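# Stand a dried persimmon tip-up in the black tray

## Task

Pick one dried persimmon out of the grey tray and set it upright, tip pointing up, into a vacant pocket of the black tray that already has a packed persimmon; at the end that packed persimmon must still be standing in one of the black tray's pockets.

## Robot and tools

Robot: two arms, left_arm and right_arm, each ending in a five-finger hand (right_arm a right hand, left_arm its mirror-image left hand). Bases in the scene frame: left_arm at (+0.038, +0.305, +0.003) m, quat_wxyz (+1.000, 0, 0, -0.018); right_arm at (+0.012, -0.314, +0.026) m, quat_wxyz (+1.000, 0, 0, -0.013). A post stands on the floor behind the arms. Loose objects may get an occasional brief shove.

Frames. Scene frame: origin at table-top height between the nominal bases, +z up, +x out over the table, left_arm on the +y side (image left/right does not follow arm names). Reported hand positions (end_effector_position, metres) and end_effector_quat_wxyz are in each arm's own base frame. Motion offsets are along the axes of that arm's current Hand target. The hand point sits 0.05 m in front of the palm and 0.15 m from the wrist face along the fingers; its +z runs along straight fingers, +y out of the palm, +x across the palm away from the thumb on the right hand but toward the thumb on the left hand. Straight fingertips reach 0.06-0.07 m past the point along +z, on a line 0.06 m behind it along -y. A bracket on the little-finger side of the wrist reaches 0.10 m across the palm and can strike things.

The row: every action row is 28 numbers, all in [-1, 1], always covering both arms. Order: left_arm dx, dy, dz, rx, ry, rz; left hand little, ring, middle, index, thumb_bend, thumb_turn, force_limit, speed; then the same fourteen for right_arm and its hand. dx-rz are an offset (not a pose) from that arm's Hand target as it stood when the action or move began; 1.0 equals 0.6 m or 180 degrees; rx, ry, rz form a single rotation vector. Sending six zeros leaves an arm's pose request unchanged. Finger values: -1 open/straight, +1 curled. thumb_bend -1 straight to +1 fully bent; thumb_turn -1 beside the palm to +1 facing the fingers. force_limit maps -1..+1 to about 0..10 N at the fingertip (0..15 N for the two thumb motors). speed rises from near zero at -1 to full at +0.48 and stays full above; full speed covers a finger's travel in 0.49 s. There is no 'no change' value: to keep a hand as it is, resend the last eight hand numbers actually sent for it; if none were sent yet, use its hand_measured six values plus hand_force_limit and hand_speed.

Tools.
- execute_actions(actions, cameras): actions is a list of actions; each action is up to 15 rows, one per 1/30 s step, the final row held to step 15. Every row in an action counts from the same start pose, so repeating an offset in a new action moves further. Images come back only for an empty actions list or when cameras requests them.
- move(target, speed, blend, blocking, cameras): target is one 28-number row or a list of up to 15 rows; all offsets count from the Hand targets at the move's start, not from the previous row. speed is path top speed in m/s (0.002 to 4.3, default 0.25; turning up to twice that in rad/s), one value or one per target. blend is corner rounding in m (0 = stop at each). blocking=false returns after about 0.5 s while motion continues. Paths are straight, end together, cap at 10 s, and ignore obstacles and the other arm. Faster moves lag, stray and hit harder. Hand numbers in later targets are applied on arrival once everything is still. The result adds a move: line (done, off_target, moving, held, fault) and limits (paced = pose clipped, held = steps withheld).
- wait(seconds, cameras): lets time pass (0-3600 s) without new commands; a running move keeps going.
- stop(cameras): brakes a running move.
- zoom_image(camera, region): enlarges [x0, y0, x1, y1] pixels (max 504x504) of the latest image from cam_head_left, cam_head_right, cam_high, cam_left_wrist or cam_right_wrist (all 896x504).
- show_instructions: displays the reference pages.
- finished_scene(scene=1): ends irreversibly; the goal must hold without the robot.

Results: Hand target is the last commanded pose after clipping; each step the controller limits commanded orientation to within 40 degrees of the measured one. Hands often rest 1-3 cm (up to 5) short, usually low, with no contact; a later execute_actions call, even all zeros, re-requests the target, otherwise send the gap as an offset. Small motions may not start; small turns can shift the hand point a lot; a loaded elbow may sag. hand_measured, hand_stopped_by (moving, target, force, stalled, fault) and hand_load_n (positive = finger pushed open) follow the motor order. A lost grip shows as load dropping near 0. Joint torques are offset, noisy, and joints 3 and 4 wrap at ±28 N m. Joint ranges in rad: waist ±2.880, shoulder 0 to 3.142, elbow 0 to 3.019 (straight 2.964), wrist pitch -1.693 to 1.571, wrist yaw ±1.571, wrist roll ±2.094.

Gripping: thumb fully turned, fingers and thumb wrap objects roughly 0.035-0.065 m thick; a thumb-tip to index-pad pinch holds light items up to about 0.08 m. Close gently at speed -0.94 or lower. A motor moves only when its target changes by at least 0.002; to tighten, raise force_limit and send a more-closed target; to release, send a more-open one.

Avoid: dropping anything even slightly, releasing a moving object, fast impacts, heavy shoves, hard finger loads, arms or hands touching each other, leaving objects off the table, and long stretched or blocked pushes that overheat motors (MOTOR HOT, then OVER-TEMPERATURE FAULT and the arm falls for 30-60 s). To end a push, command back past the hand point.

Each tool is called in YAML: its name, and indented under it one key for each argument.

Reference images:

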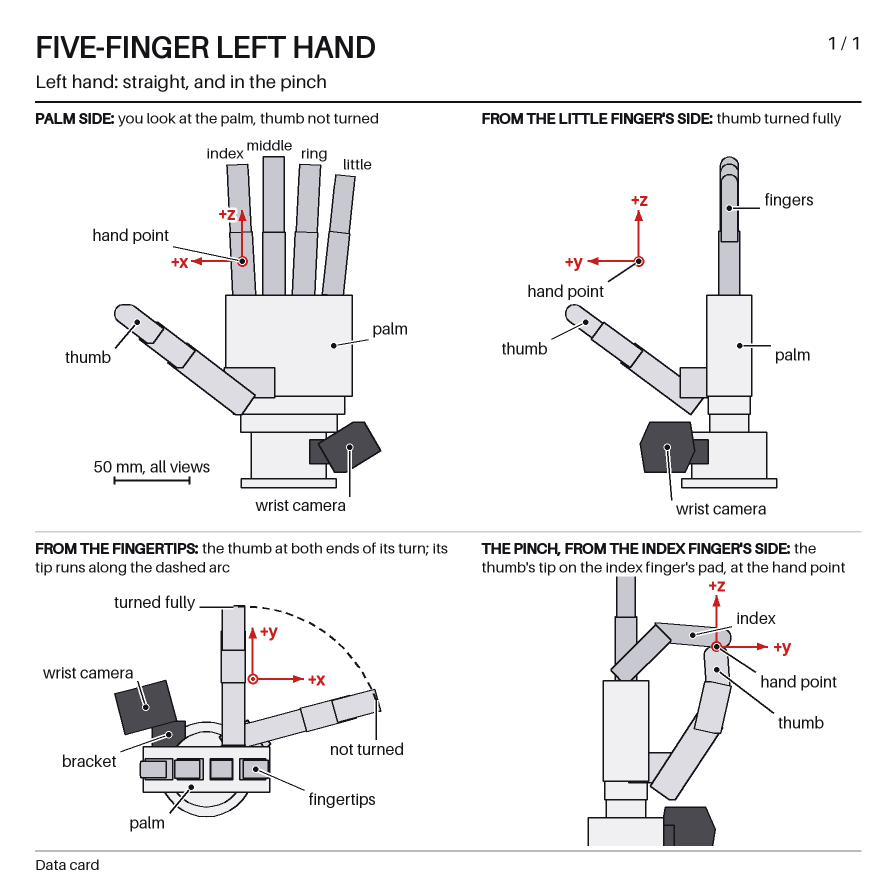

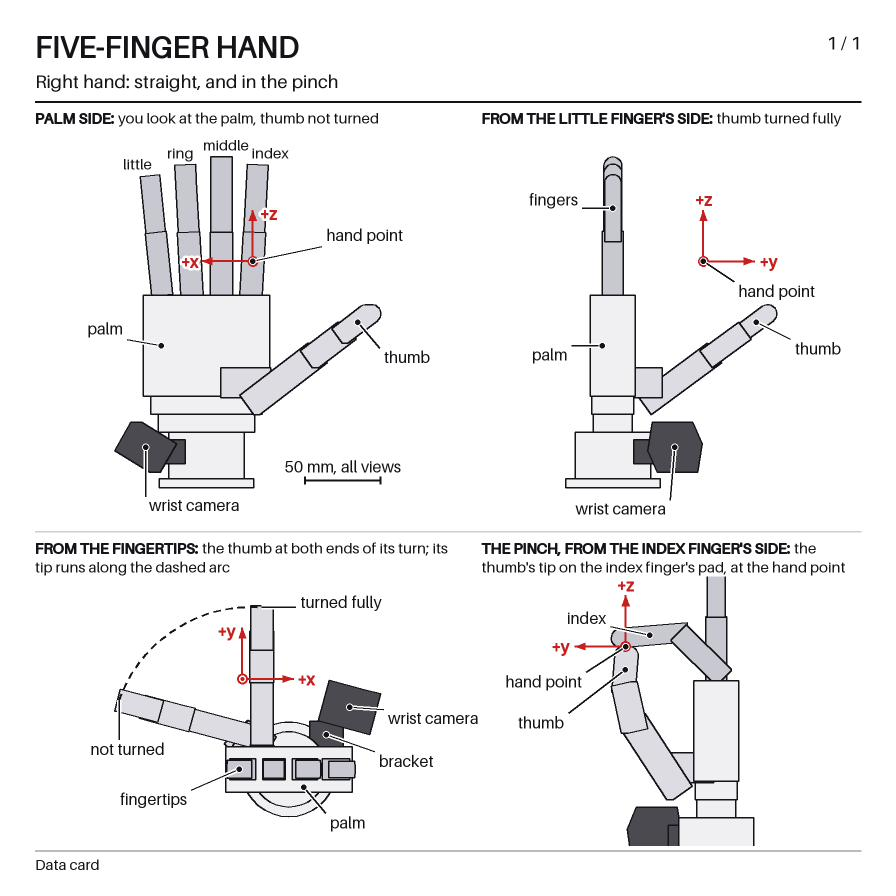

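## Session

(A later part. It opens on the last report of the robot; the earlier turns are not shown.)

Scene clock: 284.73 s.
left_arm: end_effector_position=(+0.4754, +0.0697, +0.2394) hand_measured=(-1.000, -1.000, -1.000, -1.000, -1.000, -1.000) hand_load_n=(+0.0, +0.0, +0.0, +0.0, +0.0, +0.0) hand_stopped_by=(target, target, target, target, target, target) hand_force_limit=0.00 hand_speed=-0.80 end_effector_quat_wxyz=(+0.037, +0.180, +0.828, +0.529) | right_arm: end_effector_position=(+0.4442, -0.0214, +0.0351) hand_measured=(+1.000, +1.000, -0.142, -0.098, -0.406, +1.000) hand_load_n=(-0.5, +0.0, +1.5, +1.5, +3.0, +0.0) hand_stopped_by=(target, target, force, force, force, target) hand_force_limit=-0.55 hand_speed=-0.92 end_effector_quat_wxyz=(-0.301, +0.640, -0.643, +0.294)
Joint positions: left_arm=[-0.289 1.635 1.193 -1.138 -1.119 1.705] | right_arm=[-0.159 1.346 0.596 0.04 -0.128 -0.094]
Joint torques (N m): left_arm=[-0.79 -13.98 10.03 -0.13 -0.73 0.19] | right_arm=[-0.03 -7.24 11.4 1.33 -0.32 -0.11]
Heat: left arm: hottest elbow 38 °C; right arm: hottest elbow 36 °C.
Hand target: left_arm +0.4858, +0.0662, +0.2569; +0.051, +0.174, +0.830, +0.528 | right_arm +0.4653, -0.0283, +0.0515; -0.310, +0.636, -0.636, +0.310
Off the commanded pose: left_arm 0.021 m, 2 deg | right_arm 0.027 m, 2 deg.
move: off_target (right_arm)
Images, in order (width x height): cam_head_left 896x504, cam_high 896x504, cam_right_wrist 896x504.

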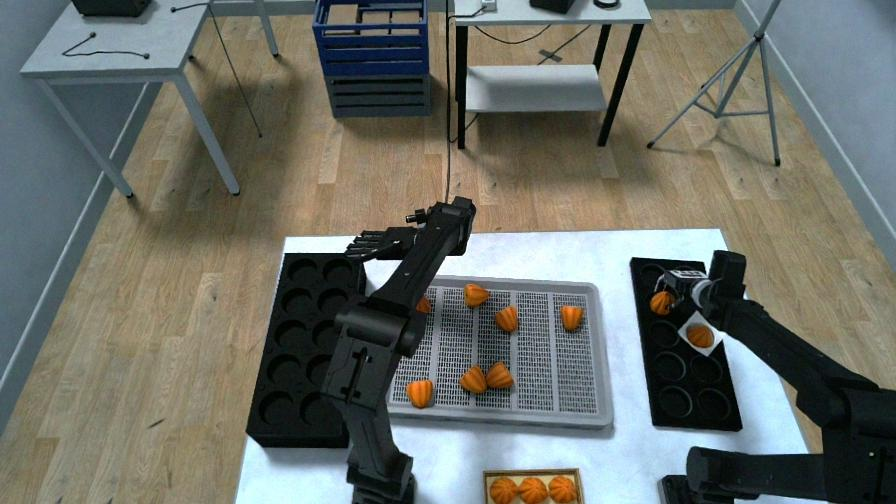

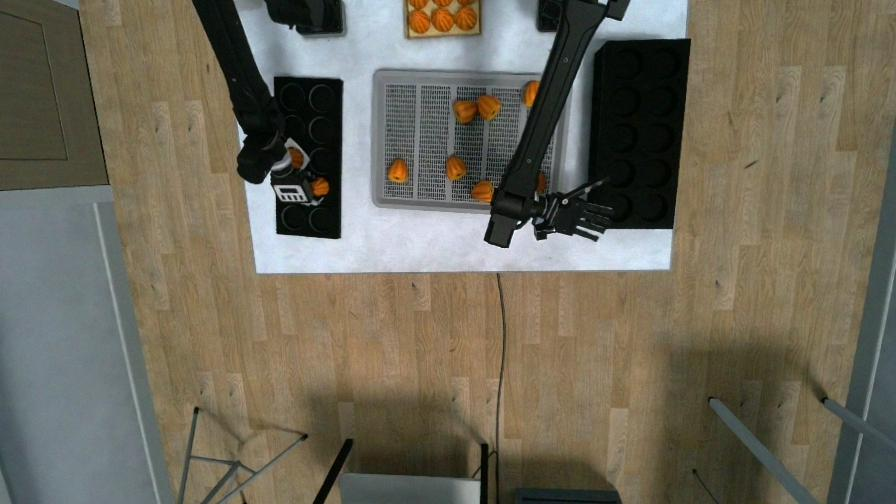

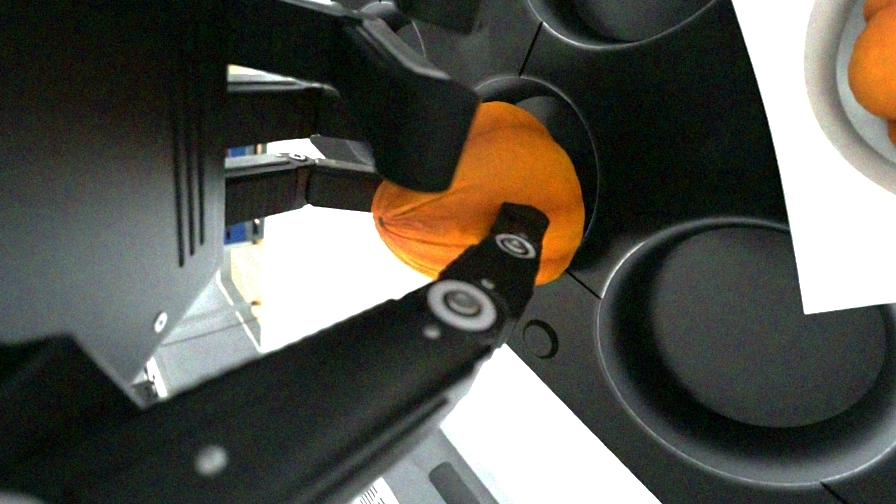

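move:
  target:
    - [0,0,0,0,0,0,-1,-1,-1,-1,-1,-1,0,-0.8,-0.003,-0.0668,-0.073,0,0,0,1,1,-0.05,-0.05,-0.1,1,-0.55,-0.92]
    - [0,0,0,0,0,0,-1,-1,-1,-1,-1,-1,0,-0.8,-0.003,-0.0012,-0.0215,0,0,0,1,1,-0.05,-0.05,-0.1,1,-0.55,-0.92]
  speed: 0.06
  cameras: ["cam_high","cam_head_left","cam_right_wrist"]

zoom_image:
  camera: "cam_high"
  region: [290, 150, 350, 210]

zoom_image:
  camera: "cam_head_left"
  region: [630, 260, 700, 330]

Scene clock: 294.37 s.
left_arm: end_effector_position=(+0.4754, +0.0697, +0.2394) hand_measured=(-1.000, -1.000, -1.000, -1.000, -1.000, -1.000) hand_load_n=(+0.0, +0.0, +0.0, +0.0, +0.0, +0.0) hand_stopped_by=(target, target, target, target, target, target) hand_force_limit=0.00 hand_speed=-0.80 end_effector_quat_wxyz=(+0.037, +0.180, +0.828, +0.529) | right_arm: end_effector_position=(+0.4525, -0.0227, +0.0597) hand_measured=(+1.000, +1.000, -0.142, -0.098, -0.406, +1.000) hand_load_n=(+0.0, +0.0, +1.5, +1.5, +3.0, +0.0) hand_stopped_by=(target, target, force, force, force, target) hand_force_limit=-0.55 hand_speed=-0.92 end_effector_quat_wxyz=(-0.308, +0.636, -0.638, +0.304)
Joint positions: left_arm=[-0.289 1.635 1.193 -1.138 -1.119 1.705] | right_arm=[-0.159 1.304 0.628 -0.005 -0.128 -0.094]
Joint torques (N m): left_arm=[-0.79 -13.98 10.03 -0.14 -0.73 0.19] | right_arm=[-0.15 -7.18 8.34 1.89 -0.29 -0.1]
Heat: left arm: hottest elbow 38 °C; right arm: hottest elbow 36 °C.
Hand target: left_arm +0.4858, +0.0662, +0.2569; +0.051, +0.174, +0.830, +0.528 | right_arm +0.4556, -0.0265, +0.0600; -0.310, +0.636, -0.636, +0.310
Off the commanded pose: left_arm 0.021 m, 2 deg | right_arm 0.005 m, 1 deg.
move: done
Images, in order (width x height): cam_head_left 896x504, cam_high 896x504, cam_right_wrist 896x504.

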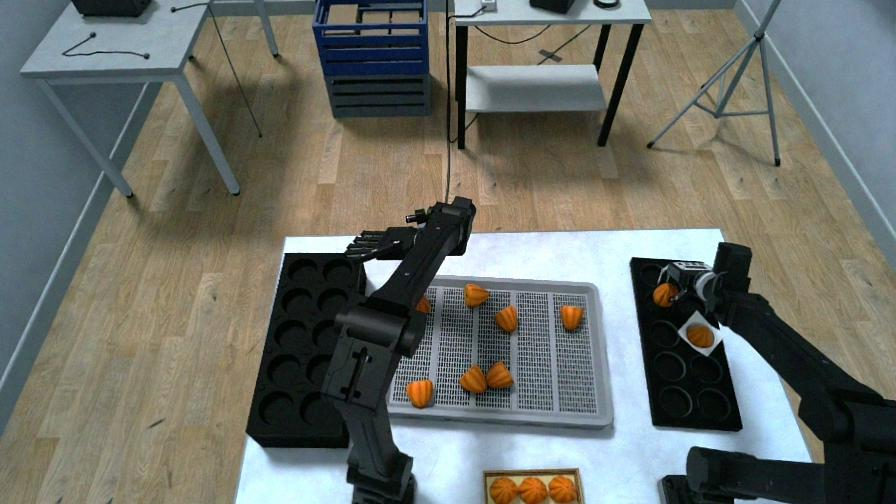

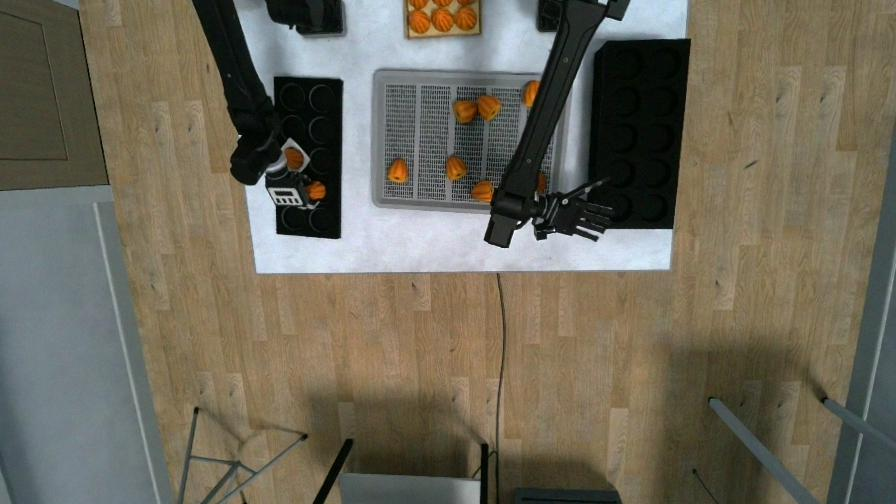

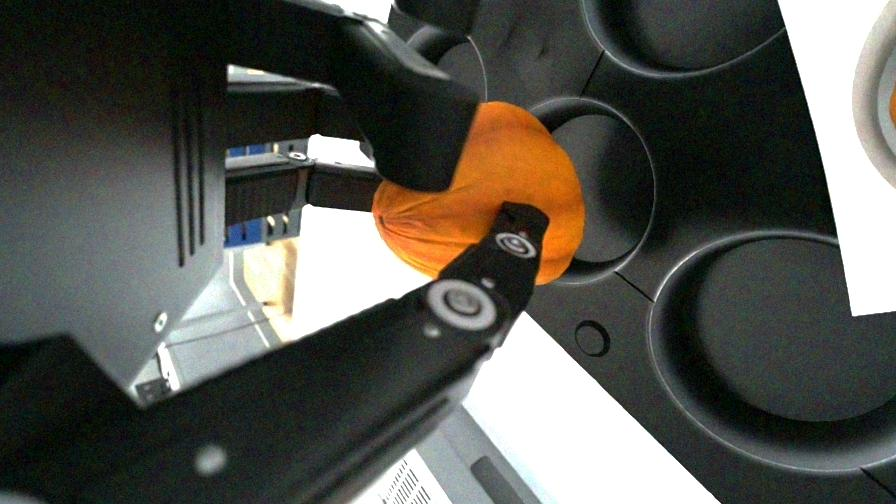

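Scaled by 8.400 from the camera's image (finer frame: 1280x720).

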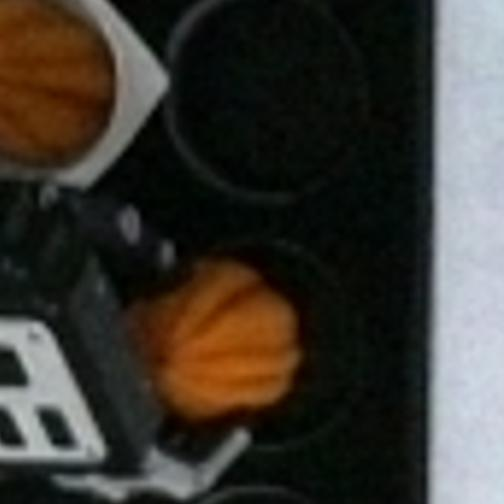

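Scaled by 7.200 from the camera's image (finer frame: 1280x720).

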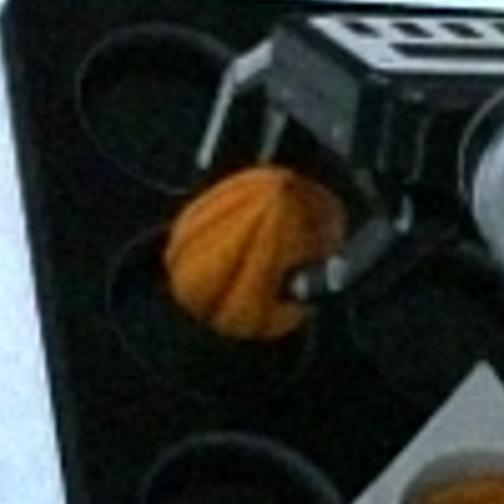

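move:
  target: [0,0,0,0,0,0,-1,-1,-1,-1,-1,-1,0,-0.8,0,0.0263,0.0205,0,0,0,1,1,-0.05,-0.05,-0.1,1,-0.55,-0.92]
  speed: 0.05
  cameras: ["cam_high","cam_head_left","cam_right_wrist"]

zoom_image:
  camera: "cam_high"
  region: [290, 150, 350, 210]

zoom_image:
  camera: "cam_head_left"
  region: [630, 260, 700, 330]

Scene clock: 300.53 s.
left_arm: end_effector_position=(+0.4754, +0.0697, +0.2394) hand_measured=(-1.000, -1.000, -1.000, -1.000, -1.000, -1.000) hand_load_n=(+0.5, +0.0, +0.0, +0.0, +0.0, +0.0) hand_stopped_by=(target, target, target, target, target, target) hand_force_limit=0.00 hand_speed=-0.80 end_effector_quat_wxyz=(+0.037, +0.180, +0.828, +0.529) | right_arm: end_effector_position=(+0.4527, -0.0227, +0.0398) hand_measured=(+1.000, +1.000, -0.142, -0.098, -0.406, +1.000) hand_load_n=(+0.0, +0.0, +1.5, +1.5, +3.0, +0.0) hand_stopped_by=(target, target, force, force, force, target) hand_force_limit=-0.55 hand_speed=-0.92 end_effector_quat_wxyz=(-0.308, +0.636, -0.638, +0.304)
Joint positions: left_arm=[-0.289 1.635 1.193 -1.138 -1.119 1.705] | right_arm=[-0.159 1.352 0.603 0.068 -0.128 -0.094]
Joint torques (N m): left_arm=[-0.73 -14.04 10.02 -0.14 -0.73 0.19] | right_arm=[-0.03 -7.41 7.92 1.91 -0.3 -0.11]
Heat: left arm: hottest elbow 38 °C; right arm: hottest elbow 36 °C.
Hand target: left_arm +0.4858, +0.0662, +0.2569; +0.051, +0.174, +0.830, +0.528 | right_arm +0.4555, -0.0265, +0.0398; -0.310, +0.636, -0.636, +0.310
Off the commanded pose: left_arm 0.021 m, 2 deg | right_arm 0.005 m, 1 deg.
move: done
Images, in order (width x height): cam_head_left 896x504, cam_high 896x504, cam_right_wrist 896x504.

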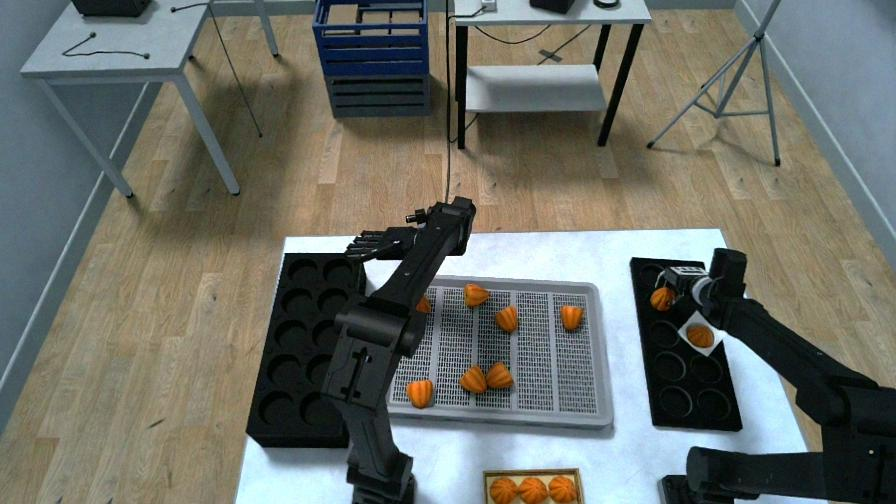

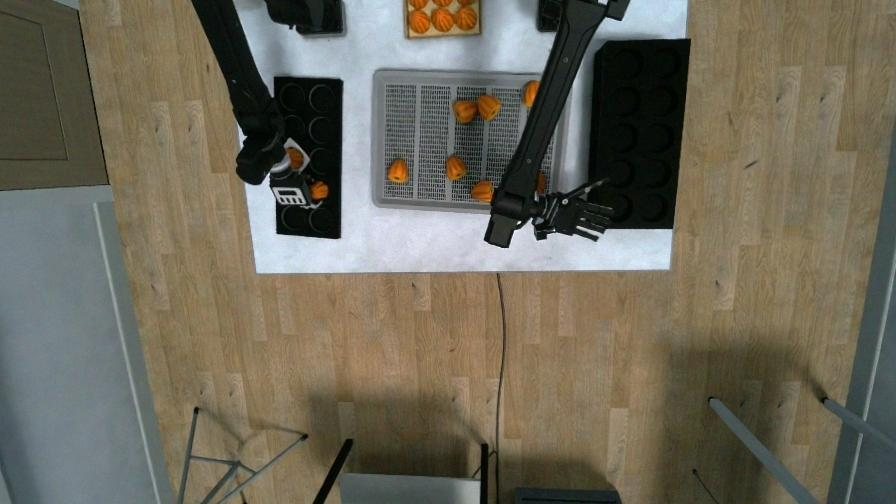

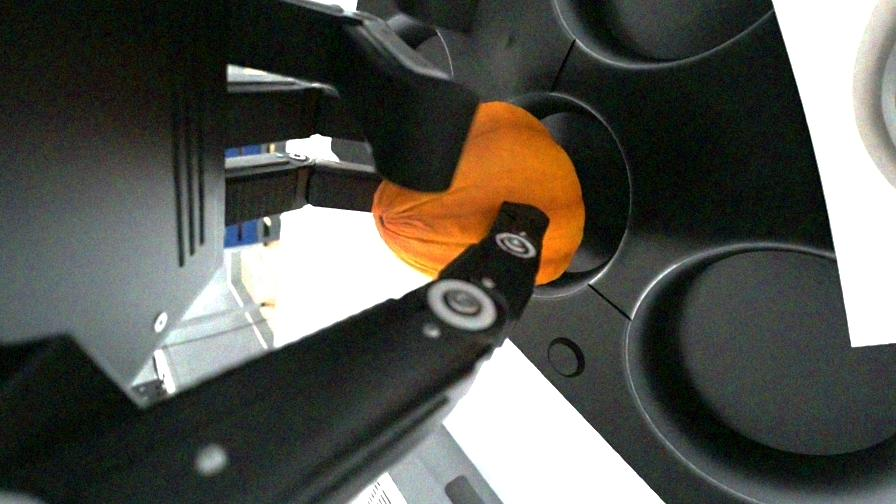

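Scaled by 8.400 from the camera's image (finer frame: 1280x720).

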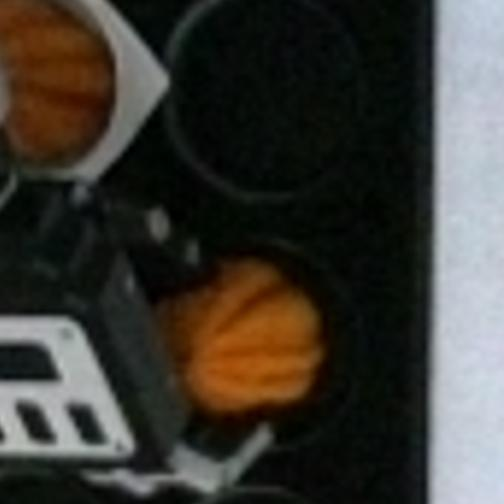

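Scaled by 7.200 from the camera's image (finer frame: 1280x720).

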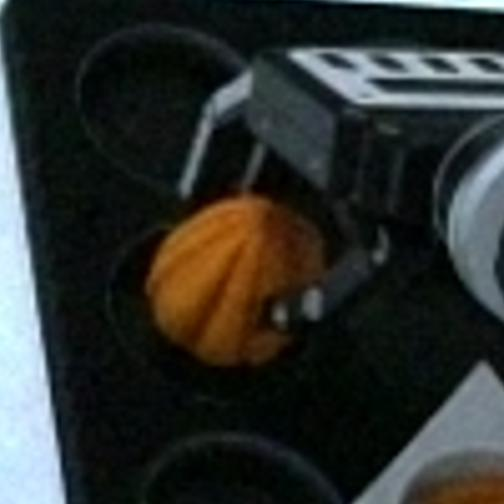

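move:
  target: [0,0,0,0,0,0,-1,-1,-1,-1,-1,-1,0,-0.8,0,0.0092,0.0072,0,0,0,1,1,-0.05,-0.05,-0.1,1,-0.55,-0.92]
  speed: 0.05
  cameras: ["cam_right_wrist"]

Scene clock: 304.33 s.
left_arm: end_effector_position=(+0.4754, +0.0697, +0.2394) hand_measured=(-1.000, -1.000, -1.000, -1.000, -1.000, -1.000) hand_load_n=(+0.0, +0.0, +0.0, +0.0, +0.0, +0.0) hand_stopped_by=(target, target, target, target, target, target) hand_force_limit=0.00 hand_speed=-0.80 end_effector_quat_wxyz=(+0.037, +0.180, +0.828, +0.529) | right_arm: end_effector_position=(+0.4531, -0.0228, +0.0335) hand_measured=(+1.000, +1.000, -0.142, -0.098, -0.406, +1.000) hand_load_n=(+0.0, +0.0, +1.5, +1.5, +3.0, +0.0) hand_stopped_by=(target, target, force, force, force, target) hand_force_limit=-0.55 hand_speed=-0.92 end_effector_quat_wxyz=(-0.309, +0.636, -0.638, +0.305)
Joint positions: left_arm=[-0.289 1.635 1.193 -1.138 -1.119 1.705] | right_arm=[-0.159 1.369 0.595 0.094 -0.128 -0.094]
Joint torques (N m): left_arm=[-0.79 -14.04 10.02 -0.14 -0.73 0.19] | right_arm=[0.03 -7.47 7.75 1.83 -0.3 -0.1]
Heat: left arm: hottest elbow 38 °C; right arm: hottest elbow 35 °C.
Hand target: left_arm +0.4858, +0.0662, +0.2569; +0.051, +0.174, +0.830, +0.528 | right_arm +0.4555, -0.0265, +0.0329; -0.310, +0.636, -0.636, +0.310
Off the commanded pose: left_arm 0.021 m, 2 deg | right_arm 0.004 m, 1 deg.
move: done

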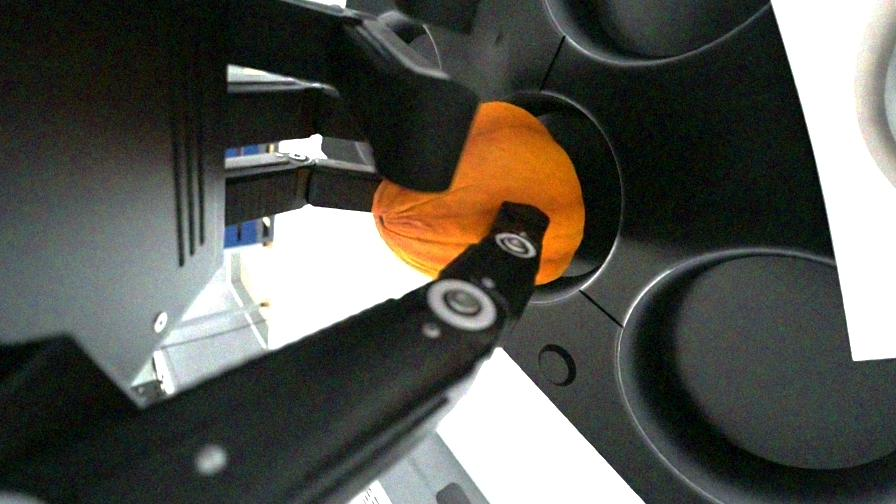

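move:
  target: [0,0,0,0,0,0,-1,-1,-1,-1,-1,-1,0,-0.8,0,0.0079,0.0062,0,0,0,1,1,-0.05,-0.05,-0.1,1,-0.55,-0.92]
  speed: 0.05
  cameras: ["cam_right_wrist","cam_head_left","cam_high"]

zoom_image:
  camera: "cam_head_left"
  region: [630, 260, 700, 330]

zoom_image:
  camera: "cam_high"
  region: [290, 150, 350, 210]

Scene clock: 310.23 s.
left_arm: end_effector_position=(+0.4754, +0.0697, +0.2394) hand_measured=(-1.000, -1.000, -1.000, -1.000, -1.000, -1.000) hand_load_n=(+0.5, +0.0, +0.0, +0.0, +0.0, +0.0) hand_stopped_by=(target, target, target, target, target, target) hand_force_limit=0.00 hand_speed=-0.80 end_effector_quat_wxyz=(+0.037, +0.180, +0.828, +0.529) | right_arm: end_effector_position=(+0.4533, -0.0228, +0.0277) hand_measured=(+1.000, +1.000, -0.142, -0.098, -0.406, +1.000) hand_load_n=(+0.0, +0.0, +1.5, +1.5, +3.0, +0.0) hand_stopped_by=(target, target, force, force, force, target) hand_force_limit=-0.55 hand_speed=-0.92 end_effector_quat_wxyz=(-0.309, +0.636, -0.638, +0.305)
Joint positions: left_arm=[-0.289 1.635 1.193 -1.138 -1.119 1.705] | right_arm=[-0.159 1.385 0.589 0.117 -0.128 -0.094]
Joint torques (N m): left_arm=[-0.85 -13.98 10.02 -0.14 -0.73 0.19] | right_arm=[-0.03 -7.47 7.58 1.88 -0.29 -0.1]
Heat: left arm: hottest elbow 38 °C; right arm: hottest elbow 35 °C.
Hand target: left_arm +0.4858, +0.0662, +0.2569; +0.051, +0.174, +0.830, +0.528 | right_arm +0.4556, -0.0265, +0.0269; -0.310, +0.636, -0.636, +0.310
Off the commanded pose: left_arm 0.021 m, 2 deg | right_arm 0.004 m, 1 deg.
move: done
Images, in order (width x height): cam_head_left 896x504, cam_high 896x504, cam_right_wrist 896x504.

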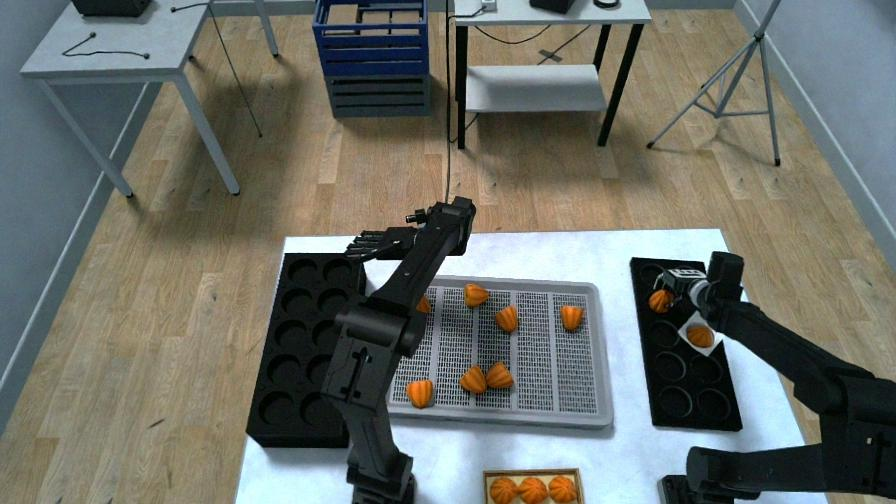

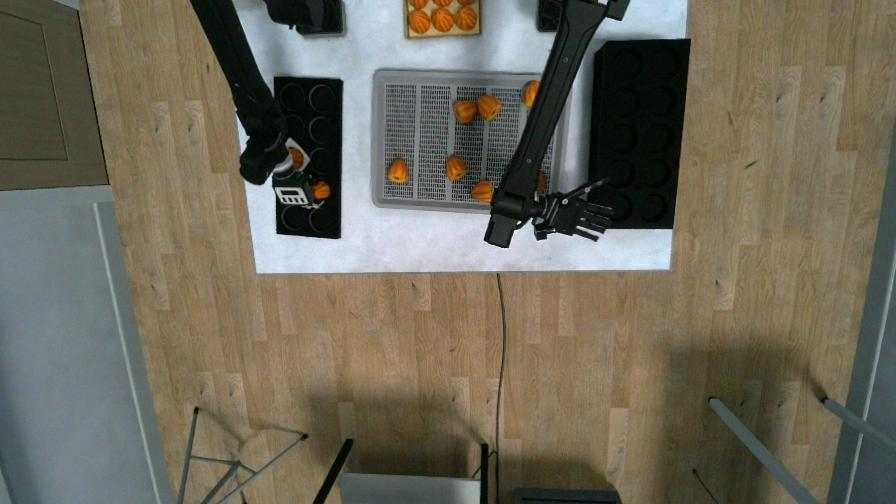

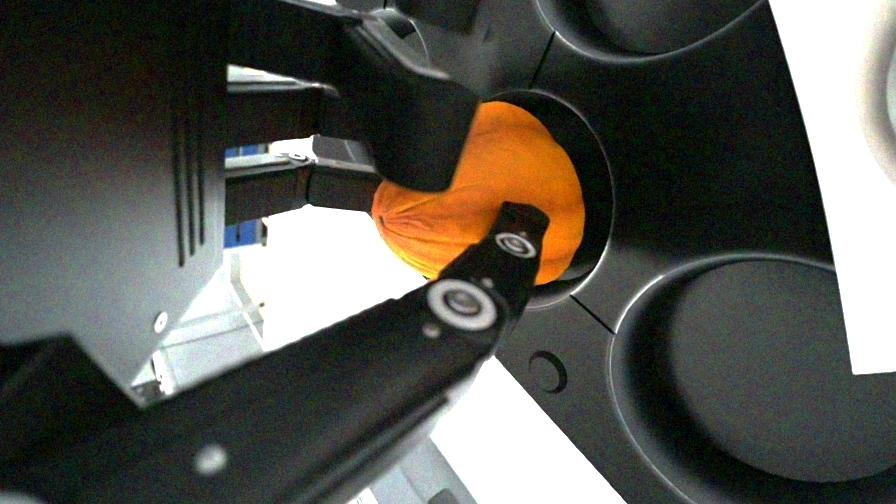

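Scaled by 7.200 from the camera's image (finer frame: 1280x720).

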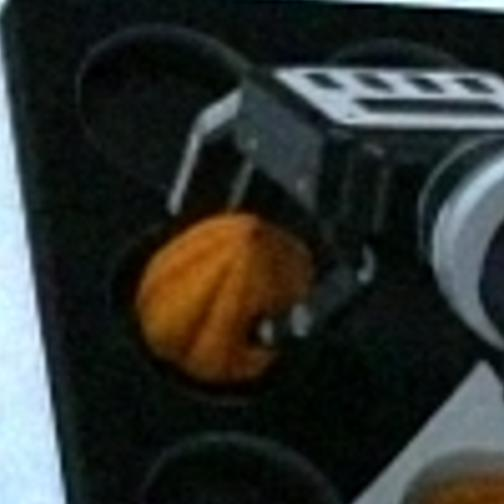

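Scaled by 8.400 from the camera's image (finer frame: 1280x720).

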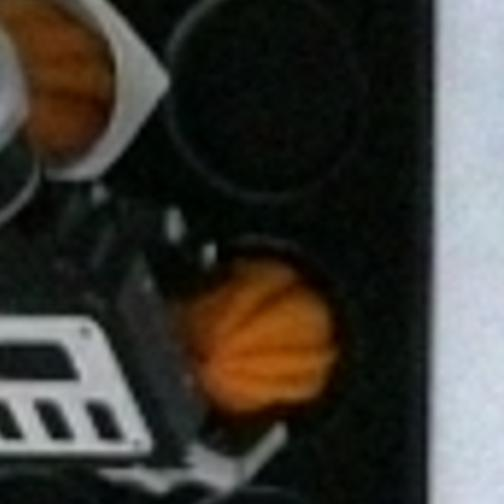

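move:
  target: [0,0,0,0,0,0,-1,-1,-1,-1,-1,-1,0,-0.8,0,0.0059,0.0046,0,0,0,1,1,-0.05,-0.05,-0.1,1,-0.55,-0.92]
  speed: 0.04
  cameras: ["cam_right_wrist"]

Scene clock: 313.63 s.
left_arm: end_effector_position=(+0.4754, +0.0697, +0.2394) hand_measured=(-1.000, -1.000, -1.000, -1.000, -1.000, -1.000) hand_load_n=(+0.0, +0.0, +0.0, +0.0, +0.0, +0.0) hand_stopped_by=(target, target, target, target, target, target) hand_force_limit=0.00 hand_speed=-0.80 end_effector_quat_wxyz=(+0.037, +0.180, +0.828, +0.529) | right_arm: end_effector_position=(+0.4538, -0.0229, +0.0238) hand_measured=(+1.000, +1.000, -0.142, -0.098, -0.406, +1.000) hand_load_n=(+0.0, +0.0, +1.5, +1.5, +3.0, +0.0) hand_stopped_by=(target, target, force, force, force, target) hand_force_limit=-0.55 hand_speed=-0.92 end_effector_quat_wxyz=(-0.309, +0.636, -0.638, +0.305)
Joint positions: left_arm=[-0.289 1.635 1.193 -1.138 -1.119 1.705] | right_arm=[-0.159 1.396 0.585 0.134 -0.128 -0.094]
Joint torques (N m): left_arm=[-0.73 -14.04 10.02 -0.13 -0.73 0.19] | right_arm=[-0.03 -7.53 7.43 1.89 -0.3 -0.11]
Heat: left arm: hottest elbow 38 °C; right arm: hottest elbow 35 °C.
Hand target: left_arm +0.4858, +0.0662, +0.2569; +0.051, +0.174, +0.830, +0.528 | right_arm +0.4556, -0.0265, +0.0224; -0.310, +0.636, -0.636, +0.310
Off the commanded pose: left_arm 0.021 m, 2 deg | right_arm 0.004 m, 1 deg.
move: done

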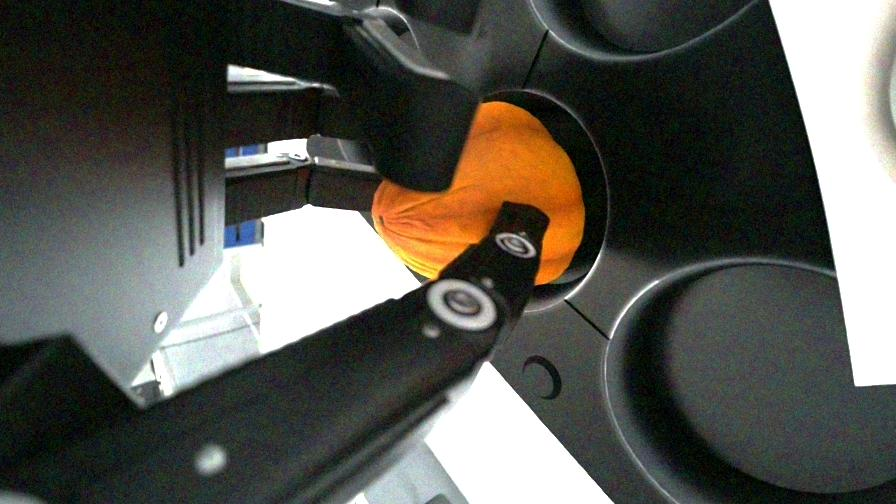

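move:
  target: [0,0,0,0,0,0,-1,-1,-1,-1,-1,-1,0,-0.8,0,0.0053,0.0041,0,0,0,1,1,-0.05,-0.05,-0.1,1,-0.55,-0.92]
  speed: 0.04
  cameras: ["cam_right_wrist","cam_head_left","cam_high"]

zoom_image:
  camera: "cam_head_left"
  region: [630, 260, 700, 330]

Scene clock: 316.10 s.
left_arm: end_effector_position=(+0.4754, +0.0697, +0.2394) hand_measured=(-1.000, -1.000, -1.000, -1.000, -1.000, -1.000) hand_load_n=(+0.0, +0.0, +0.0, +0.0, +0.0, +0.0) hand_stopped_by=(target, target, target, target, target, target) hand_force_limit=0.00 hand_speed=-0.80 end_effector_quat_wxyz=(+0.037, +0.180, +0.828, +0.529) | right_arm: end_effector_position=(+0.4554, -0.0232, +0.0214) hand_measured=(+1.000, +1.000, -0.142, -0.098, -0.406, +1.000) hand_load_n=(+0.0, +0.0, +1.0, +1.5, +3.0, +0.0) hand_stopped_by=(target, target, force, force, force, target) hand_force_limit=-0.55 hand_speed=-0.92 end_effector_quat_wxyz=(-0.311, +0.635, -0.637, +0.307)
Joint positions: left_arm=[-0.289 1.635 1.193 -1.138 -1.119 1.705] | right_arm=[-0.159 1.407 0.583 0.151 -0.128 -0.094]
Joint torques (N m): left_arm=[-0.79 -14.04 10.03 -0.13 -0.73 0.19] | right_arm=[0.03 -7.53 7.15 1.77 -0.3 -0.11]
Heat: left arm: hottest elbow 38 °C; right arm: hottest elbow 35 °C.
Hand target: left_arm +0.4858, +0.0662, +0.2569; +0.051, +0.174, +0.830, +0.528 | right_arm +0.4556, -0.0265, +0.0184; -0.310, +0.636, -0.636, +0.310
Off the commanded pose: left_arm 0.021 m, 2 deg | right_arm 0.005 m, 0 deg.
move: done
Images, in order (width x height): cam_head_left 896x504, cam_high 896x504, cam_right_wrist 896x504.

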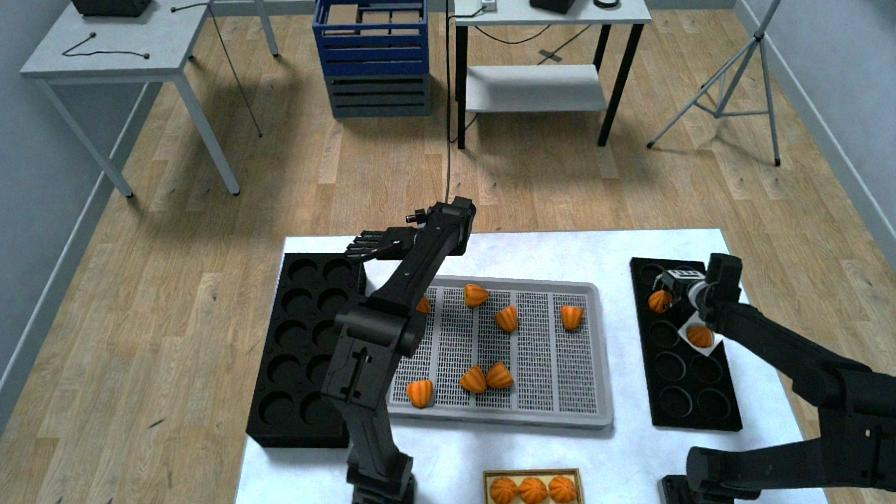

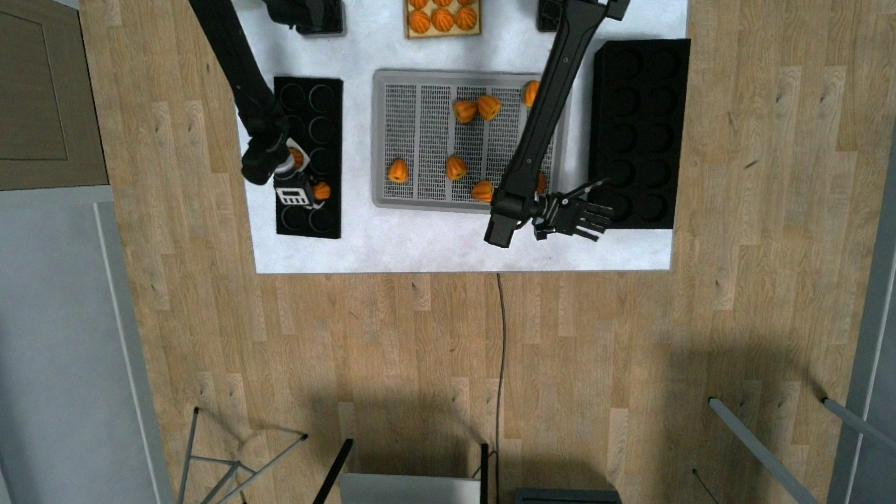

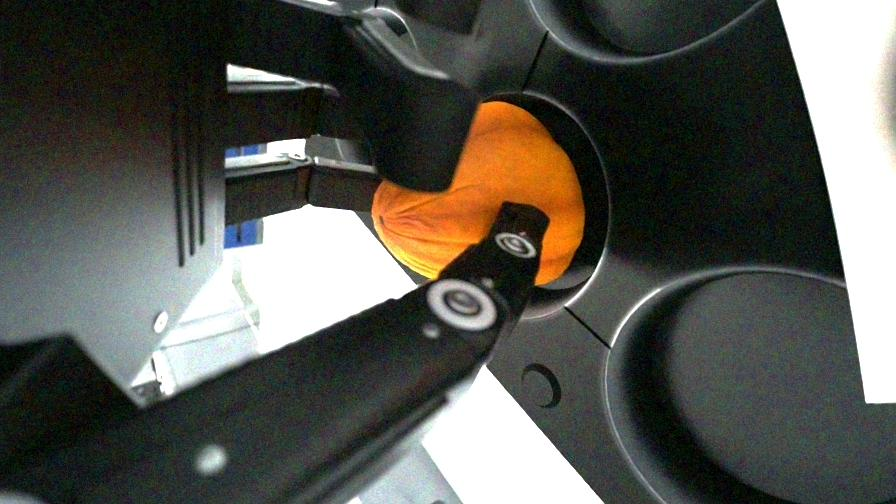

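Scaled by 7.200 from the camera's image (finer frame: 1280x720).

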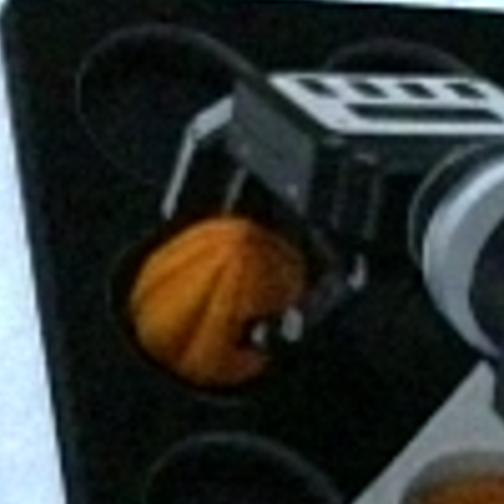

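move:
  target: [0,0,0,0,0,0,-1,-1,-1,-1,-1,-1,0,-0.8,0,-0.0039,-0.0031,0,0,0,1,1,-0.2,-0.16,-0.46,1,-0.55,-0.9]
  speed: 0.04
  cameras: ["cam_right_wrist","cam_head_left","cam_high"]

zoom_image:
  camera: "cam_head_left"
  region: [630, 260, 700, 330]

Scene clock: 320.83 s.
left_arm: end_effector_position=(+0.4754, +0.0697, +0.2394) hand_measured=(-1.000, -1.000, -1.000, -1.000, -1.000, -1.000) hand_load_n=(+0.0, +0.0, +0.0, +0.0, +0.0, +0.0) hand_stopped_by=(target, target, target, target, target, target) hand_force_limit=0.00 hand_speed=-0.80 end_effector_quat_wxyz=(+0.037, +0.180, +0.828, +0.529) | right_arm: end_effector_position=(+0.4553, -0.0231, +0.0214) hand_measured=(+1.000, +1.000, -0.200, -0.160, -0.460, +1.000) hand_load_n=(+0.0, +0.0, -2.5, +0.0, +0.0, +0.0) hand_stopped_by=(target, target, target, target, target, target) hand_force_limit=-0.55 hand_speed=-0.90 end_effector_quat_wxyz=(-0.311, +0.635, -0.637, +0.307)
Joint positions: left_arm=[-0.289 1.635 1.193 -1.138 -1.119 1.705] | right_arm=[-0.159 1.407 0.583 0.151 -0.128 -0.094]
Joint torques (N m): left_arm=[-0.73 -14.04 10.03 -0.14 -0.73 0.19] | right_arm=[0.09 -8.12 7.41 1.4 -0.29 -0.1]
Heat: left arm: hottest elbow 38 °C; right arm: hottest elbow 34 °C.
Hand target: left_arm +0.4858, +0.0662, +0.2569; +0.051, +0.174, +0.830, +0.528 | right_arm +0.4554, -0.0265, +0.0213; -0.310, +0.636, -0.636, +0.310
Off the commanded pose: left_arm 0.021 m, 2 deg | right_arm 0.003 m, 0 deg.
move: done
Images, in order (width x height): cam_head_left 896x504, cam_high 896x504, cam_right_wrist 896x504.

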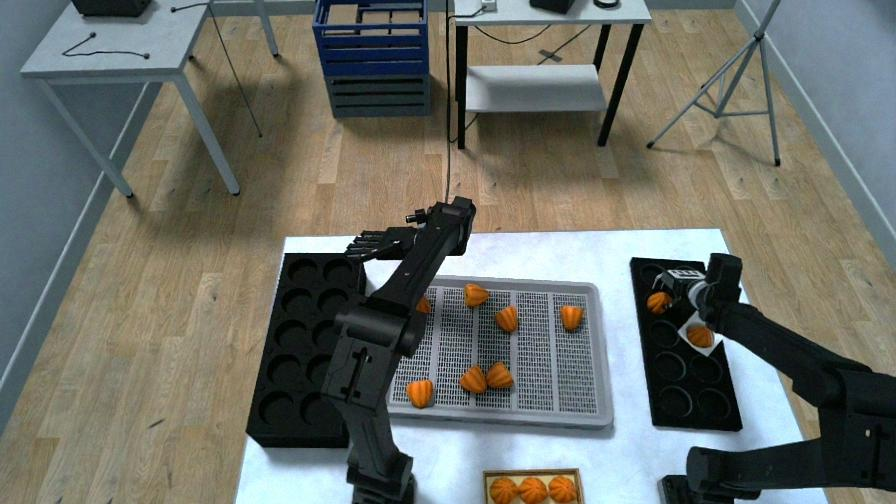

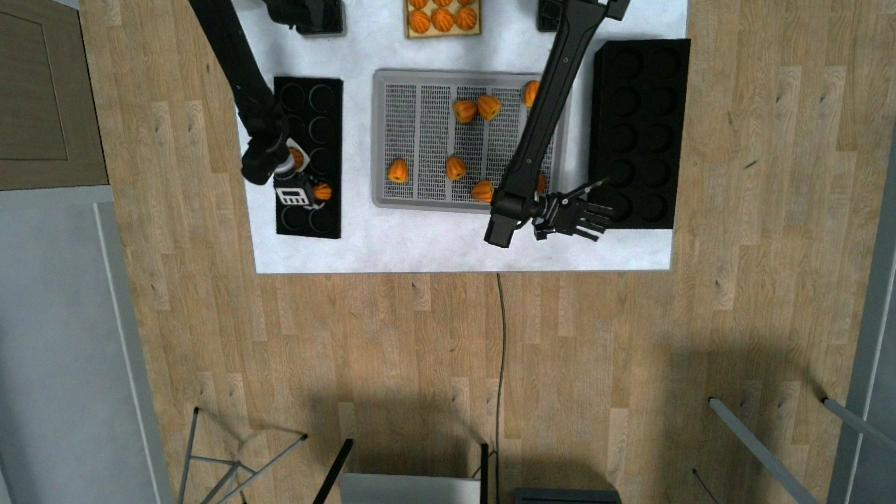

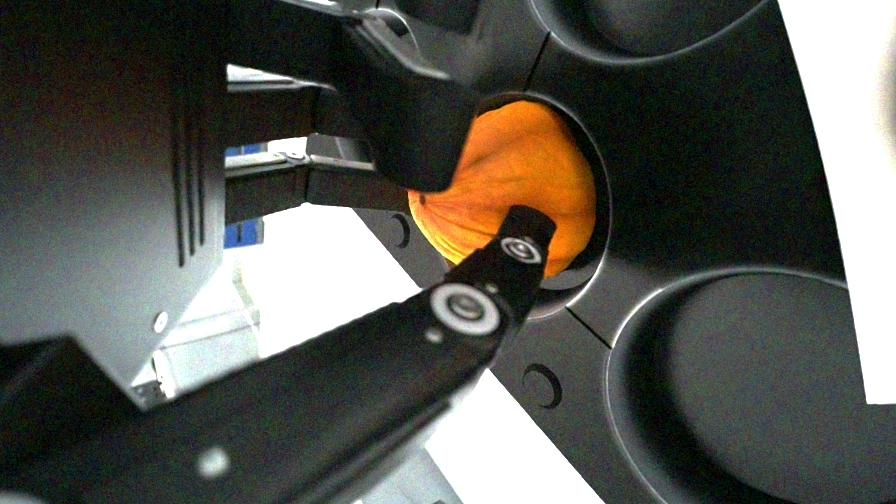

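Scaled by 7.200 from the camera's image (finer frame: 1280x720).

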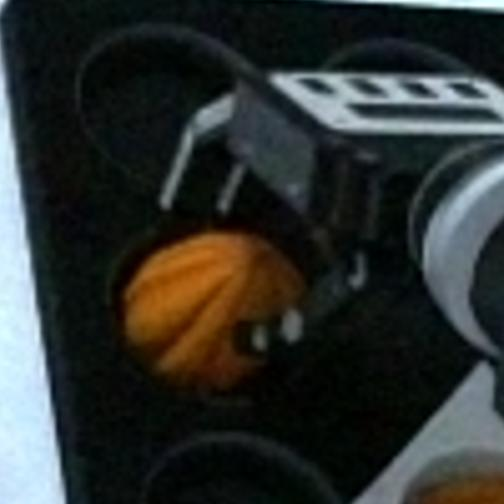

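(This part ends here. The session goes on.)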